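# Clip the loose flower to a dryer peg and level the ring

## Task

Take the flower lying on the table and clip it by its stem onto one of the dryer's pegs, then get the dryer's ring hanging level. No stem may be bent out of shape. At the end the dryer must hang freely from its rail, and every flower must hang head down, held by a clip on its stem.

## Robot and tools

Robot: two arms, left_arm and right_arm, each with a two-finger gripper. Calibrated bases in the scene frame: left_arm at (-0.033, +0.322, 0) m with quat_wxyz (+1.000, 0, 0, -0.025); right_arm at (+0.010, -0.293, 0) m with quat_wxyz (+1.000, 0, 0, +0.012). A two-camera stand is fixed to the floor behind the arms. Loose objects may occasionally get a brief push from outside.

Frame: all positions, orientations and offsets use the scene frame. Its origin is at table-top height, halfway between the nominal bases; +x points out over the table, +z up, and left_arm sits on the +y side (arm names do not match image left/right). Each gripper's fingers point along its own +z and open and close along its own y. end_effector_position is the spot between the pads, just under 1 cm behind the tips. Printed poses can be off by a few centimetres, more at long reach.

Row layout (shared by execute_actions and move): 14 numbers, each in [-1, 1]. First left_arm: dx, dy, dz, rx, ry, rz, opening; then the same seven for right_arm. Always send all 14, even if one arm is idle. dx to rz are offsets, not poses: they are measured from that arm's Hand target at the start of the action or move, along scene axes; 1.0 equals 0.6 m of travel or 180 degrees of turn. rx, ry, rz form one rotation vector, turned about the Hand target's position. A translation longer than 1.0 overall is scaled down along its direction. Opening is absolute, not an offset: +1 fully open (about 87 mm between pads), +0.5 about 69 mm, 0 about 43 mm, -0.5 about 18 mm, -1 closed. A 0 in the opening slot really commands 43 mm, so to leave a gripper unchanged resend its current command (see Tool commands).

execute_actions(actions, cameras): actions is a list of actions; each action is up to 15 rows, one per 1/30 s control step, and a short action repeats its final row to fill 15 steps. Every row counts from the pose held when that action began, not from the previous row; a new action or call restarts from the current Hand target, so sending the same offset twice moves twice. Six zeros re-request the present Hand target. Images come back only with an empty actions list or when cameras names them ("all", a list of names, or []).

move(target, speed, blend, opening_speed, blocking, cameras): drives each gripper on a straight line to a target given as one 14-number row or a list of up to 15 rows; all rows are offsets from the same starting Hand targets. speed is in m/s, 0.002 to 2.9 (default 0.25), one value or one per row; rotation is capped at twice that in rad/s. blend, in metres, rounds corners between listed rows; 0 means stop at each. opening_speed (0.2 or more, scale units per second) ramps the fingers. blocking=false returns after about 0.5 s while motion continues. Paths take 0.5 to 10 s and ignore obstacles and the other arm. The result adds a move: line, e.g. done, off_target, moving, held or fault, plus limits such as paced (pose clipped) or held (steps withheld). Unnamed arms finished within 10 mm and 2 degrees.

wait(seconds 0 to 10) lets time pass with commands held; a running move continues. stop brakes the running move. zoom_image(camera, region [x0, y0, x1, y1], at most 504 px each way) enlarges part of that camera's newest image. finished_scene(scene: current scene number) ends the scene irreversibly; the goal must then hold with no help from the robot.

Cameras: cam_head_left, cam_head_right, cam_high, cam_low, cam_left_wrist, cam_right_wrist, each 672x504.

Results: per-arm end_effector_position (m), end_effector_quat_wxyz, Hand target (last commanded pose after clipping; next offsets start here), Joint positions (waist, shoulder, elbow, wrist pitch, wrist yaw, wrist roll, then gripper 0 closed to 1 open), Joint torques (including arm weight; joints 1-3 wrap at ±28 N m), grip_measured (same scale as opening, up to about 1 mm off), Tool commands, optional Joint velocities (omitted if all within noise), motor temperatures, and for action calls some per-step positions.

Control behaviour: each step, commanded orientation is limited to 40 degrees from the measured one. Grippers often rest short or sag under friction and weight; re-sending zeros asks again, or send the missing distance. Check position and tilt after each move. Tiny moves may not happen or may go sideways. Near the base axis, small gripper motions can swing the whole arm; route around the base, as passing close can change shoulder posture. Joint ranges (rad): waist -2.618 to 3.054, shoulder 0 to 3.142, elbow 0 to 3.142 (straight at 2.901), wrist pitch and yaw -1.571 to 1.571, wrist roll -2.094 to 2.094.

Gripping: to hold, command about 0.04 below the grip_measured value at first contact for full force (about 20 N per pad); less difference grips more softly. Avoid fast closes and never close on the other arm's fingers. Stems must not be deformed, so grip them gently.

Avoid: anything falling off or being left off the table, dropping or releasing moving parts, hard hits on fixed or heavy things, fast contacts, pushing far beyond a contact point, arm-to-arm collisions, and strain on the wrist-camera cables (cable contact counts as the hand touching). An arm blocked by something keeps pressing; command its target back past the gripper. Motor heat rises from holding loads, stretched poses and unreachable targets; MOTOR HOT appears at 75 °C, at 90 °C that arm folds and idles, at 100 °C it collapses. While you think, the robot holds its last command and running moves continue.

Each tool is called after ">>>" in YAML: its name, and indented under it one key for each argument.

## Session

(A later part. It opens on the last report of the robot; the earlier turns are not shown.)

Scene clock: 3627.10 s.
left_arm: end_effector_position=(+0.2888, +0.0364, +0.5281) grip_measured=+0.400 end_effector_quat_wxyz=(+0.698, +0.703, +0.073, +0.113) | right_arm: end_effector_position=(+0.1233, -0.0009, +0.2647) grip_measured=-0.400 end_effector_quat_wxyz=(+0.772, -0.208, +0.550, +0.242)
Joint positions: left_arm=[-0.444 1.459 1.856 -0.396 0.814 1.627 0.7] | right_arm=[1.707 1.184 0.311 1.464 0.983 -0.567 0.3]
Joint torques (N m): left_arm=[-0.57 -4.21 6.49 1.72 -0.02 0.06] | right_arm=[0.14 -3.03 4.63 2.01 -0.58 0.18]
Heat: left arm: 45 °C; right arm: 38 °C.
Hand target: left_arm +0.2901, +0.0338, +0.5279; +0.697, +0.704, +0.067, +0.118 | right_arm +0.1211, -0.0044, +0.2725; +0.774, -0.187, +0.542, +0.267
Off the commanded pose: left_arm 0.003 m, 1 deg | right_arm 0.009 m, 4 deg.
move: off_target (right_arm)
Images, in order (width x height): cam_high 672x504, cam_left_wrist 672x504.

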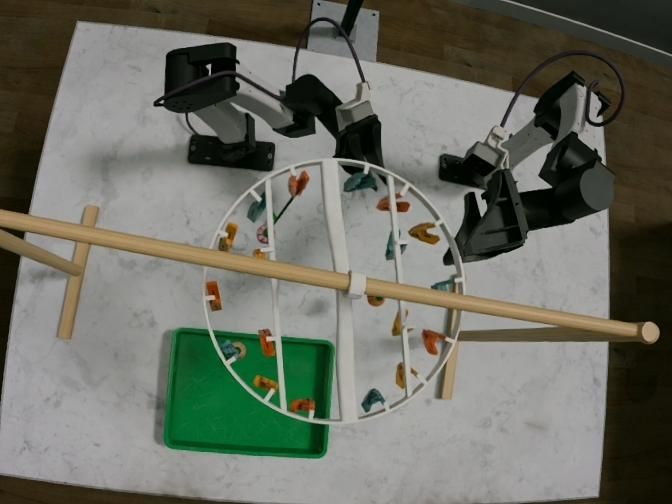

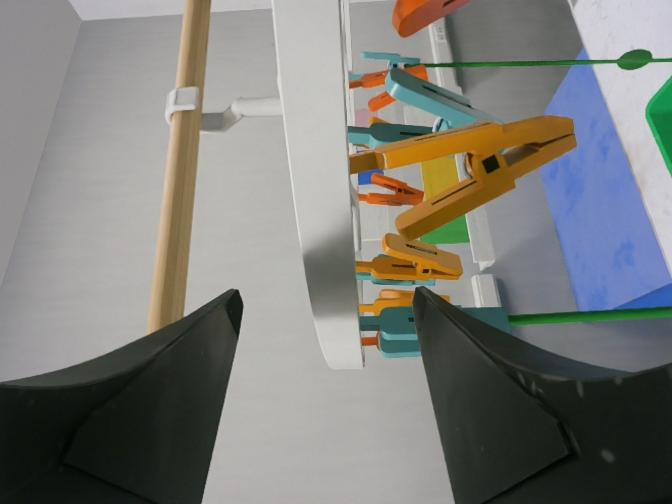

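>>> move:
  target: [-0.035,0.13,0.0,0,0,0,0.4,0,0,0,0,0,0,-0.4]
  speed: 0.15
  cameras: ["cam_low","cam_high","cam_left_wrist"]

>>> zoom_image:
  camera: "cam_low"
  region: [240, 20, 380, 90]

>>> zoom_image:
  camera: "cam_low"
  region: [210, 0, 430, 260]

Scene clock: 3684.90 s.
left_arm: end_effector_position=(+0.2718, +0.1122, +0.5329) grip_measured=+0.400 end_effector_quat_wxyz=(+0.699, +0.700, +0.073, +0.125) | right_arm: end_effector_position=(+0.1233, -0.0009, +0.2647) grip_measured=-0.400 end_effector_quat_wxyz=(+0.772, -0.208, +0.550, +0.242)
Joint positions: left_arm=[-0.188 1.31 1.748 -0.419 1.053 1.628 0.7] | right_arm=[1.707 1.184 0.311 1.464 0.983 -0.567 0.3]
Joint torques (N m): left_arm=[0.28 -3.58 4.89 1.4 0.24 0.08] | right_arm=[0.16 -3.04 4.63 2.01 -0.57 0.18]
Motor temperatures (°C): left_arm=[25 34 43 36 25 27 22] | right_arm=[24 30 37 36 23 23 23]
Heat: left arm: 43 °C; right arm: 37 °C.
Hand target: left_arm +0.2690, +0.1118, +0.5279; +0.697, +0.704, +0.067, +0.118 | right_arm +0.1211, -0.0044, +0.2725; +0.774, -0.187, +0.542, +0.267
Off the commanded pose: left_arm 0.006 m, 1 deg | right_arm 0.009 m, 4 deg.
move: off_target (right_arm)
Images, in order (width x height): cam_high 672x504, cam_low 672x504, cam_left_wrist 672x504.

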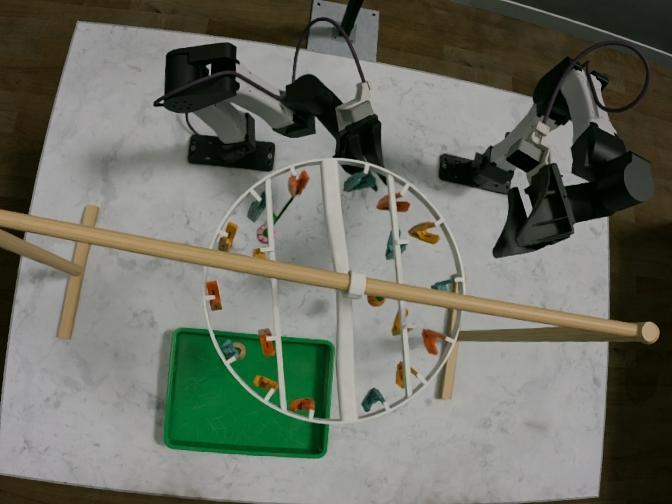

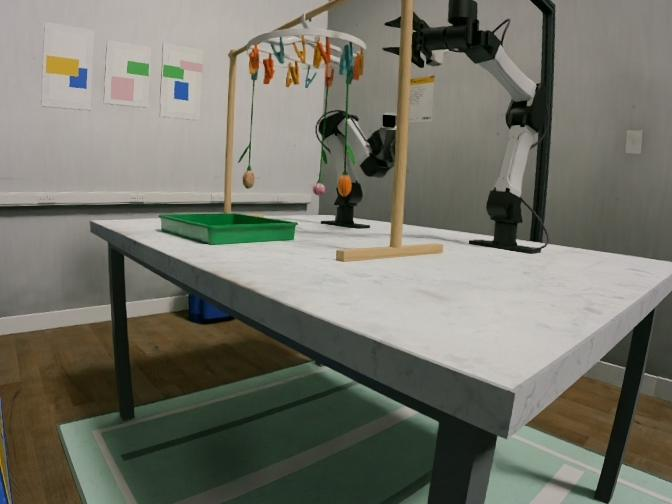

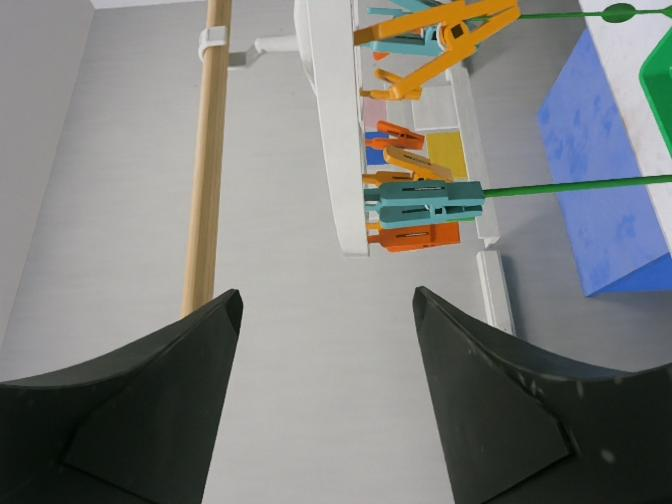

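Scaled by 3.600 from the camera's 672x504 image, which has a finer 960x720 frame.

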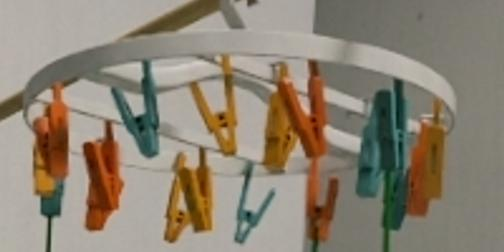

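Scaled by 1.938 from the camera's 672x504 image, which has a finer 960x720 frame.

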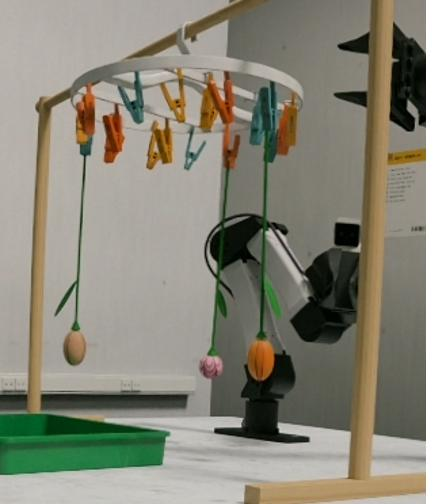

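>>> move:
  target: [0.0713,0.0453,-0.0475,-0.2119,0.4788,-0.0879,0.0,0,0,0,0,0,0,-0.4]
  speed: 0.25
  cameras: ["cam_left_wrist"]

>>> zoom_image:
  camera: "cam_left_wrist"
  region: [160, 40, 620, 220]

Scene clock: 3724.60 s.
left_arm: end_effector_position=(+0.3019, +0.1365, +0.5064) grip_measured=+0.000 end_effector_quat_wxyz=(+0.648, +0.369, +0.450, -0.492) | right_arm: end_effector_position=(+0.1233, -0.0009, +0.2647) grip_measured=-0.400 end_effector_quat_wxyz=(+0.772, -0.208, +0.550, +0.242)
Joint positions: left_arm=[0.012 1.492 1.469 0.925 1.147 -0.819 0.5] | right_arm=[1.707 1.184 0.311 1.464 0.983 -0.567 0.3]
Joint torques (N m): left_arm=[0.35 -3.7 5.22 0.66 -0.56 -0.09] | right_arm=[0.13 -3.03 4.63 2.01 -0.57 0.17]
Heat: left arm: 43 °C; right arm: 37 °C.
Hand target: left_arm +0.3118, +0.1389, +0.4993; +0.646, +0.354, +0.459, -0.496 | right_arm +0.1211, -0.0044, +0.2725; +0.774, -0.187, +0.542, +0.267
Off the commanded pose: left_arm 0.012 m, 2 deg | right_arm 0.009 m, 4 deg.
move: off_target (left_arm, right_arm)
Images, in order (width x height): cam_left_wrist 672x504.

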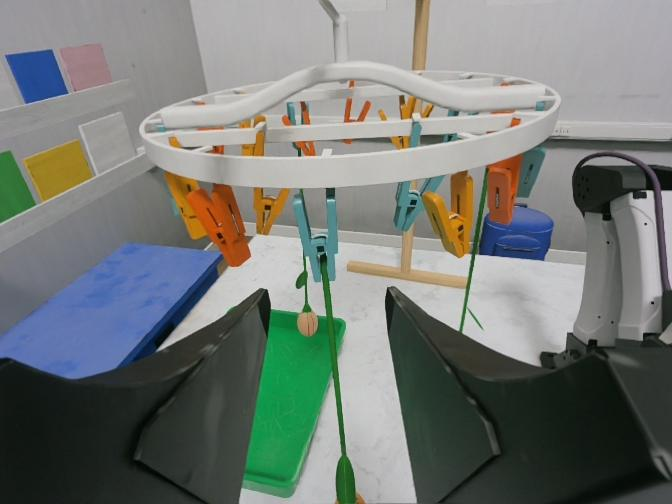

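Scaled by 1.096 from the camera's 672x504 image, which has a finer 960x720 frame.

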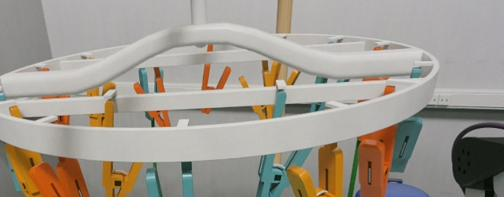

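>>> zoom_image:
  camera: "cam_left_wrist"
  region: [125, 90, 225, 165]

>>> zoom_image:
  camera: "cam_left_wrist"
  region: [480, 60, 580, 135]

>>> zoom_image:
  camera: "cam_left_wrist"
  region: [280, 40, 430, 200]

Scaled by 5.040 from the camera's 672x504 image, which has a finer 960x720 frame.

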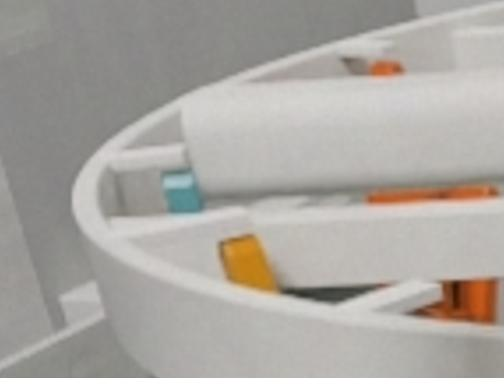

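Scaled by 5.040 from the camera's 672x504 image, which has a finer 960x720 frame.

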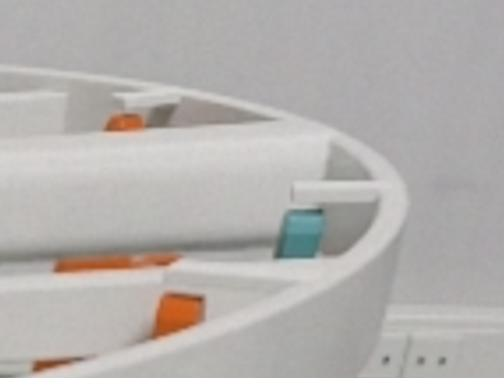

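Scaled by 3.150 from the camera's 672x504 image, which has a finer 960x720 frame.

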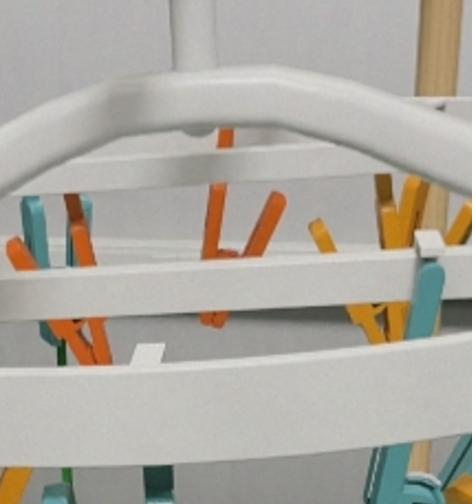

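>>> move:
  target:
    - [-0.0352,-0.0492,0.0443,0.2079,-0.4561,0.0839,0.5,0,0,0,0,0,0,-0.4]
    - [-0.0362,-0.1735,0.0475,0.2079,-0.4561,0.0839,0.5,0,0,0,0,0,0,-0.4]
  speed: [0.3,0.12]
  cameras: ["cam_left_wrist"]

Scene clock: 3788.30 s.
left_arm: end_effector_position=(+0.2871, +0.0362, +0.5252) grip_measured=+0.500 end_effector_quat_wxyz=(+0.703, +0.700, +0.095, +0.083) | right_arm: end_effector_position=(+0.1233, -0.0009, +0.2647) grip_measured=-0.400 end_effector_quat_wxyz=(+0.772, -0.208, +0.550, +0.242)
Joint positions: left_arm=[-0.441 1.458 1.853 -0.394 0.828 1.552 0.75] | right_arm=[1.707 1.184 0.311 1.464 0.983 -0.567 0.3]
Joint torques (N m): left_arm=[-0.38 -3.49 8.16 1.58 -0.11 0.11] | right_arm=[0.14 -3.03 4.63 2.01 -0.57 0.18]
Heat: left arm: 43 °C; right arm: 37 °C.
Hand target: left_arm +0.2902, +0.0348, +0.5278; +0.701, +0.701, +0.093, +0.092 | right_arm +0.1211, -0.0044, +0.2725; +0.774, -0.187, +0.542, +0.267
Off the commanded pose: left_arm 0.004 m, 1 deg | right_arm 0.009 m, 4 deg.
move: off_target (right_arm)
Images, in order (width x height): cam_left_wrist 672x504.

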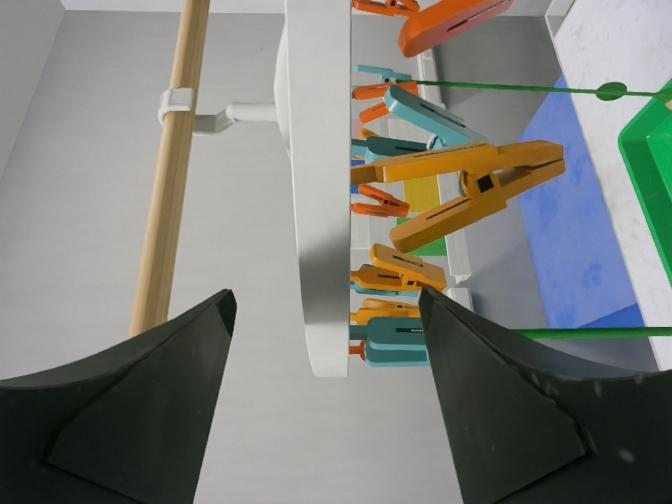

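>>> move:
  target:
    - [0.0,-0.004,0,0.0019,-0.007,0,0.5,0,0,0,0,0,0,-0.4]
    - [0.0,-0.004,0,0.0019,-0.007,0,-0.7,0,0,0,0,0,0,-0.4]
    - [0.0,-0.004,0,0.0028,-0.0105,0,-0.7,0,0,0,0,0,0,-0.4]
  speed: 0.1
  opening_speed: 0.8
  cameras: ["cam_left_wrist","cam_high","cam_low"]

>>> zoom_image:
  camera: "cam_low"
  region: [240, 20, 380, 90]

Scene clock: 3797.27 s.
left_arm: end_effector_position=(+0.2873, +0.0354, +0.5265) grip_measured=-0.543 end_effector_quat_wxyz=(+0.701, +0.701, +0.086, +0.096) | right_arm: end_effector_position=(+0.1233, -0.0009, +0.2647) grip_measured=-0.400 end_effector_quat_wxyz=(+0.772, -0.208, +0.550, +0.242)
Joint positions: left_arm=[-0.446 1.458 1.853 -0.394 0.817 1.583 0.229] | right_arm=[1.707 1.184 0.311 1.464 0.983 -0.567 0.3]
Joint torques (N m): left_arm=[-0.68 -3.74 7.72 1.69 -0.14 0.17] | right_arm=[0.16 -3.03 4.63 2.01 -0.57 0.18]
Heat: left arm: 44 °C; right arm: 37 °C.
Hand target: left_arm +0.2903, +0.0325, +0.5278; +0.699, +0.703, +0.081, +0.104 | right_arm +0.1211, -0.0044, +0.2725; +0.774, -0.187, +0.542, +0.267
Off the commanded pose: left_arm 0.004 m, 1 deg | right_arm 0.009 m, 4 deg.
move: off_target (right_arm)
Images, in order (width x height): cam_high 672x504, cam_low 672x504, cam_left_wrist 672x504.

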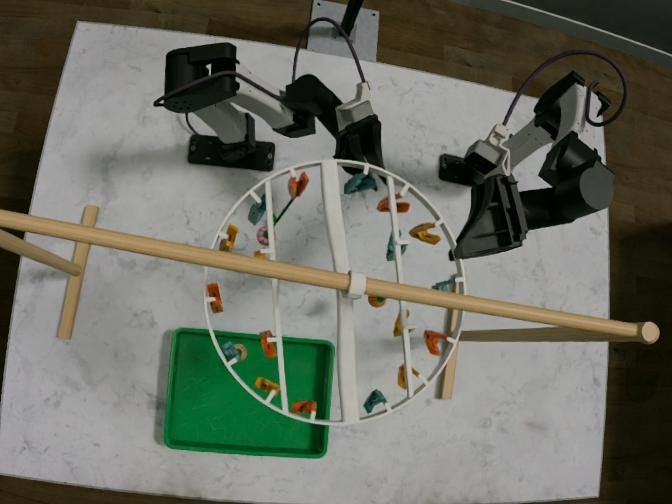

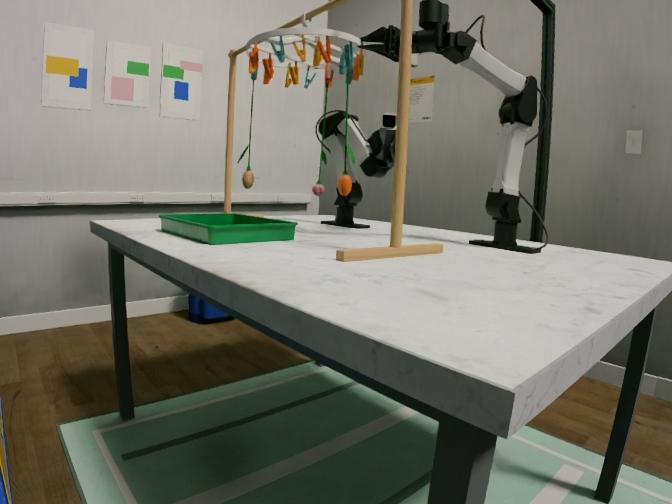

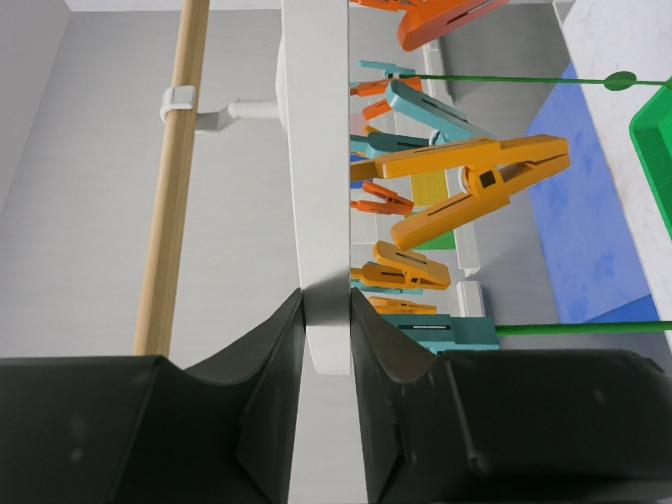

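Scaled by 3.600 from the camera's 672x504 image, which has a finer 960x720 frame.

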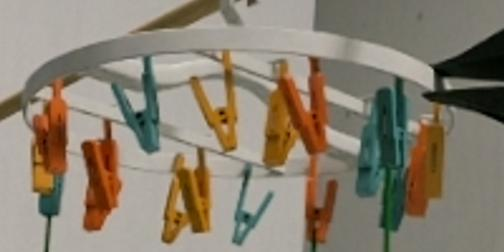

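>>> move:
  target: [0,0,0,0,0,0,0.4,0,0,0,0,0,0,-0.4]
  opening_speed: 0.25
  cameras: ["cam_left_wrist","cam_high","cam_low"]

>>> zoom_image:
  camera: "cam_low"
  region: [240, 20, 380, 90]

>>> zoom_image:
  camera: "cam_high"
  region: [190, 140, 480, 440]

Scene clock: 3809.20 s.
left_arm: end_effector_position=(+0.2873, +0.0354, +0.5266) grip_measured=+0.400 end_effector_quat_wxyz=(+0.701, +0.702, +0.085, +0.097) | right_arm: end_effector_position=(+0.1233, -0.0009, +0.2647) grip_measured=-0.400 end_effector_quat_wxyz=(+0.772, -0.208, +0.550, +0.242)
Joint positions: left_arm=[-0.446 1.458 1.853 -0.394 0.817 1.587 0.7] | right_arm=[1.707 1.184 0.311 1.464 0.983 -0.567 0.3]
Joint torques (N m): left_arm=[-0.64 -3.48 7.46 1.63 -0.08 0.06] | right_arm=[0.14 -3.04 4.63 2.01 -0.57 0.18]
Heat: left arm: 45 °C; right arm: 37 °C.
Hand target: left_arm +0.2902, +0.0325, +0.5278; +0.699, +0.703, +0.081, +0.104 | right_arm +0.1211, -0.0044, +0.2725; +0.774, -0.187, +0.542, +0.267
Off the commanded pose: left_arm 0.004 m, 1 deg | right_arm 0.009 m, 4 deg.
move: off_target (right_arm)
Images, in order (width x height): cam_high 672x504, cam_low 672x504, cam_left_wrist 672x504.

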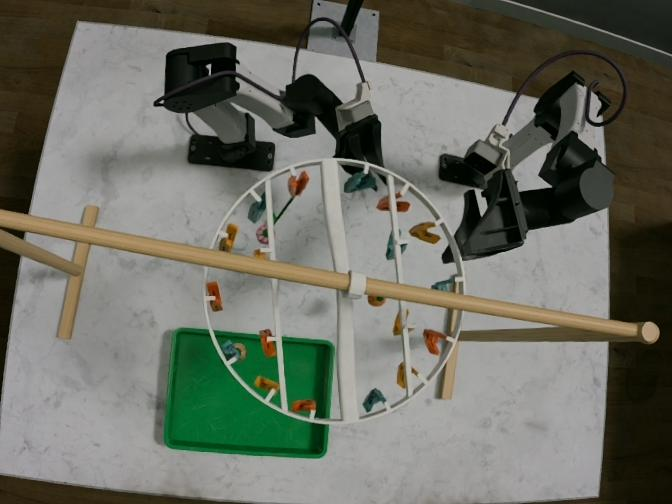

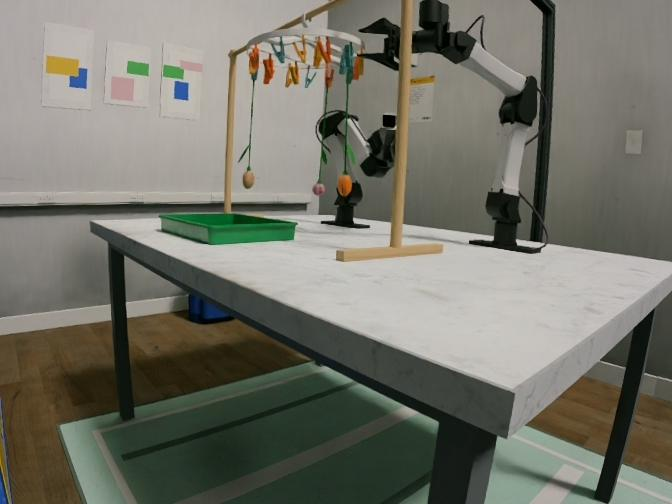

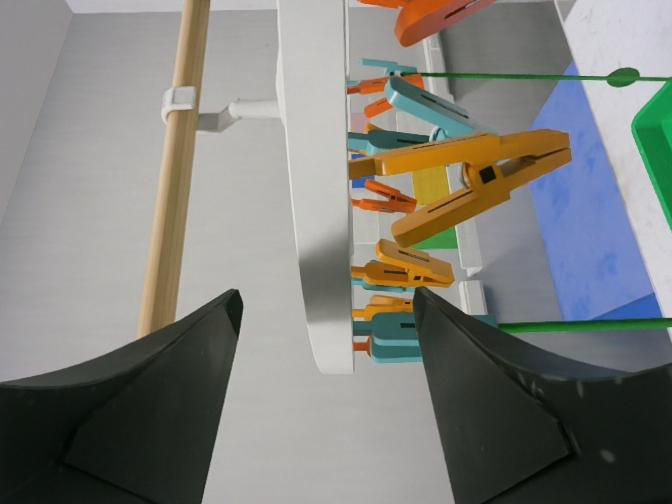

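Scaled by 3.600 from the camera's 672x504 image, which has a finer 960x720 frame.

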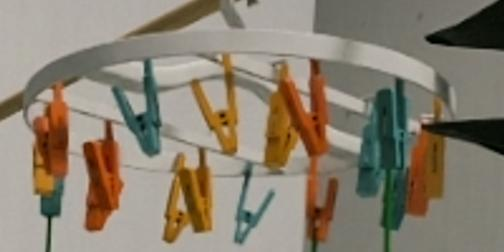

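Scaled by 1.680 from the camera's 672x504 image, which has a finer 960x720 frame.

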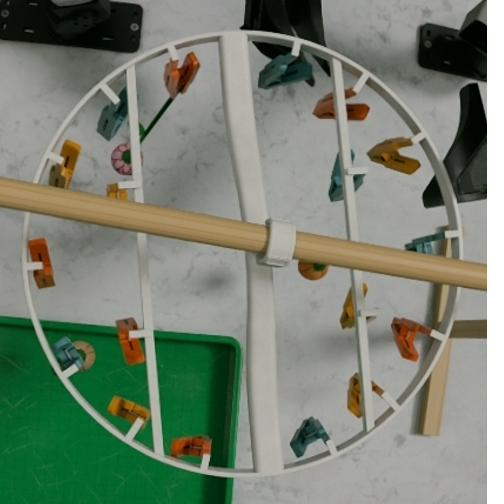

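>>> move:
  target:
    - [-0.035,0.13,0.0,0,0,0,0.4,0,0,0,0,0,0,-0.4]
    - [0.0358,0.1775,-0.0475,-0.2095,0.469,-0.0861,0.0,0,0,0,0,0,0,-0.4]
  speed: [0.15,0.25]
  cameras: ["cam_left_wrist"]

>>> zoom_image:
  camera: "cam_left_wrist"
  region: [150, 0, 260, 160]

>>> zoom_image:
  camera: "cam_left_wrist"
  region: [480, 40, 620, 140]

Scene clock: 3867.80 s.
left_arm: end_effector_position=(+0.3017, +0.1366, +0.5066) grip_measured=+0.000 end_effector_quat_wxyz=(+0.646, +0.368, +0.451, -0.494) | right_arm: end_effector_position=(+0.1233, -0.0009, +0.2647) grip_measured=-0.400 end_effector_quat_wxyz=(+0.772, -0.208, +0.550, +0.242)
Joint positions: left_arm=[0.013 1.494 1.472 0.926 1.148 -0.828 0.5] | right_arm=[1.707 1.184 0.311 1.464 0.983 -0.567 0.3]
Joint torques (N m): left_arm=[0.4 -3.86 5.11 0.73 -0.57 -0.15] | right_arm=[0.14 -3.03 4.63 2.01 -0.58 0.18]
Heat: left arm: 45 °C; right arm: 37 °C.
Hand target: left_arm +0.3117, +0.1390, +0.4993; +0.644, +0.353, +0.460, -0.499 | right_arm +0.1211, -0.0044, +0.2725; +0.774, -0.187, +0.542, +0.267
Off the commanded pose: left_arm 0.013 m, 2 deg | right_arm 0.009 m, 4 deg.
move: off_target (left_arm, right_arm); target 2's new opening was sent with left_arm's hand 0.012 m and 2 deg from that target
Images, in order (width x height): cam_left_wrist 672x504.

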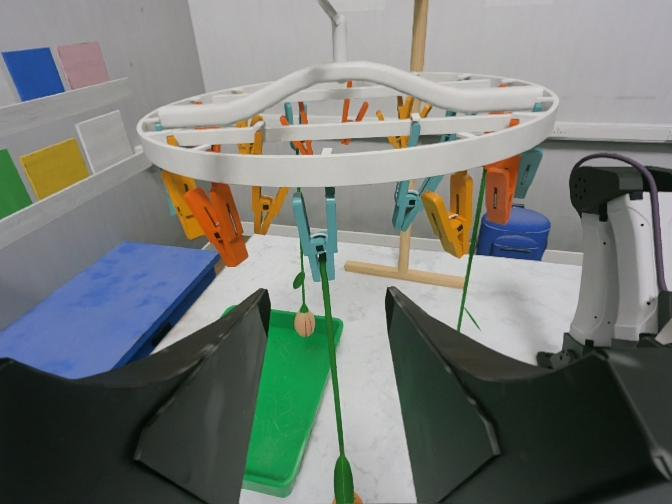

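Scaled by 3.150 from the camera's 672x504 image, which has a finer 960x720 frame.

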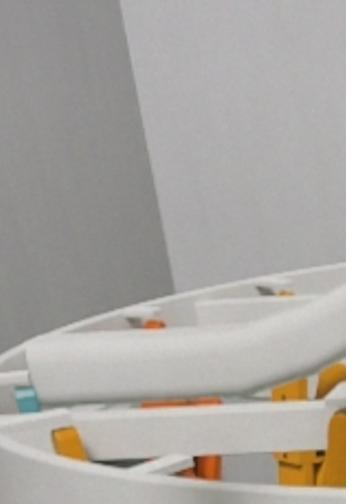

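Scaled by 3.600 from the camera's 672x504 image, which has a finer 960x720 frame.

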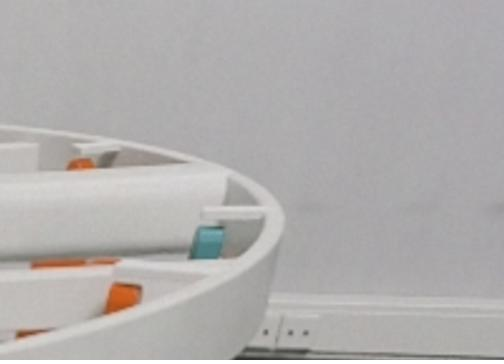

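>>> finished_scene:
  scene: 2

The scene is finished: the task was done.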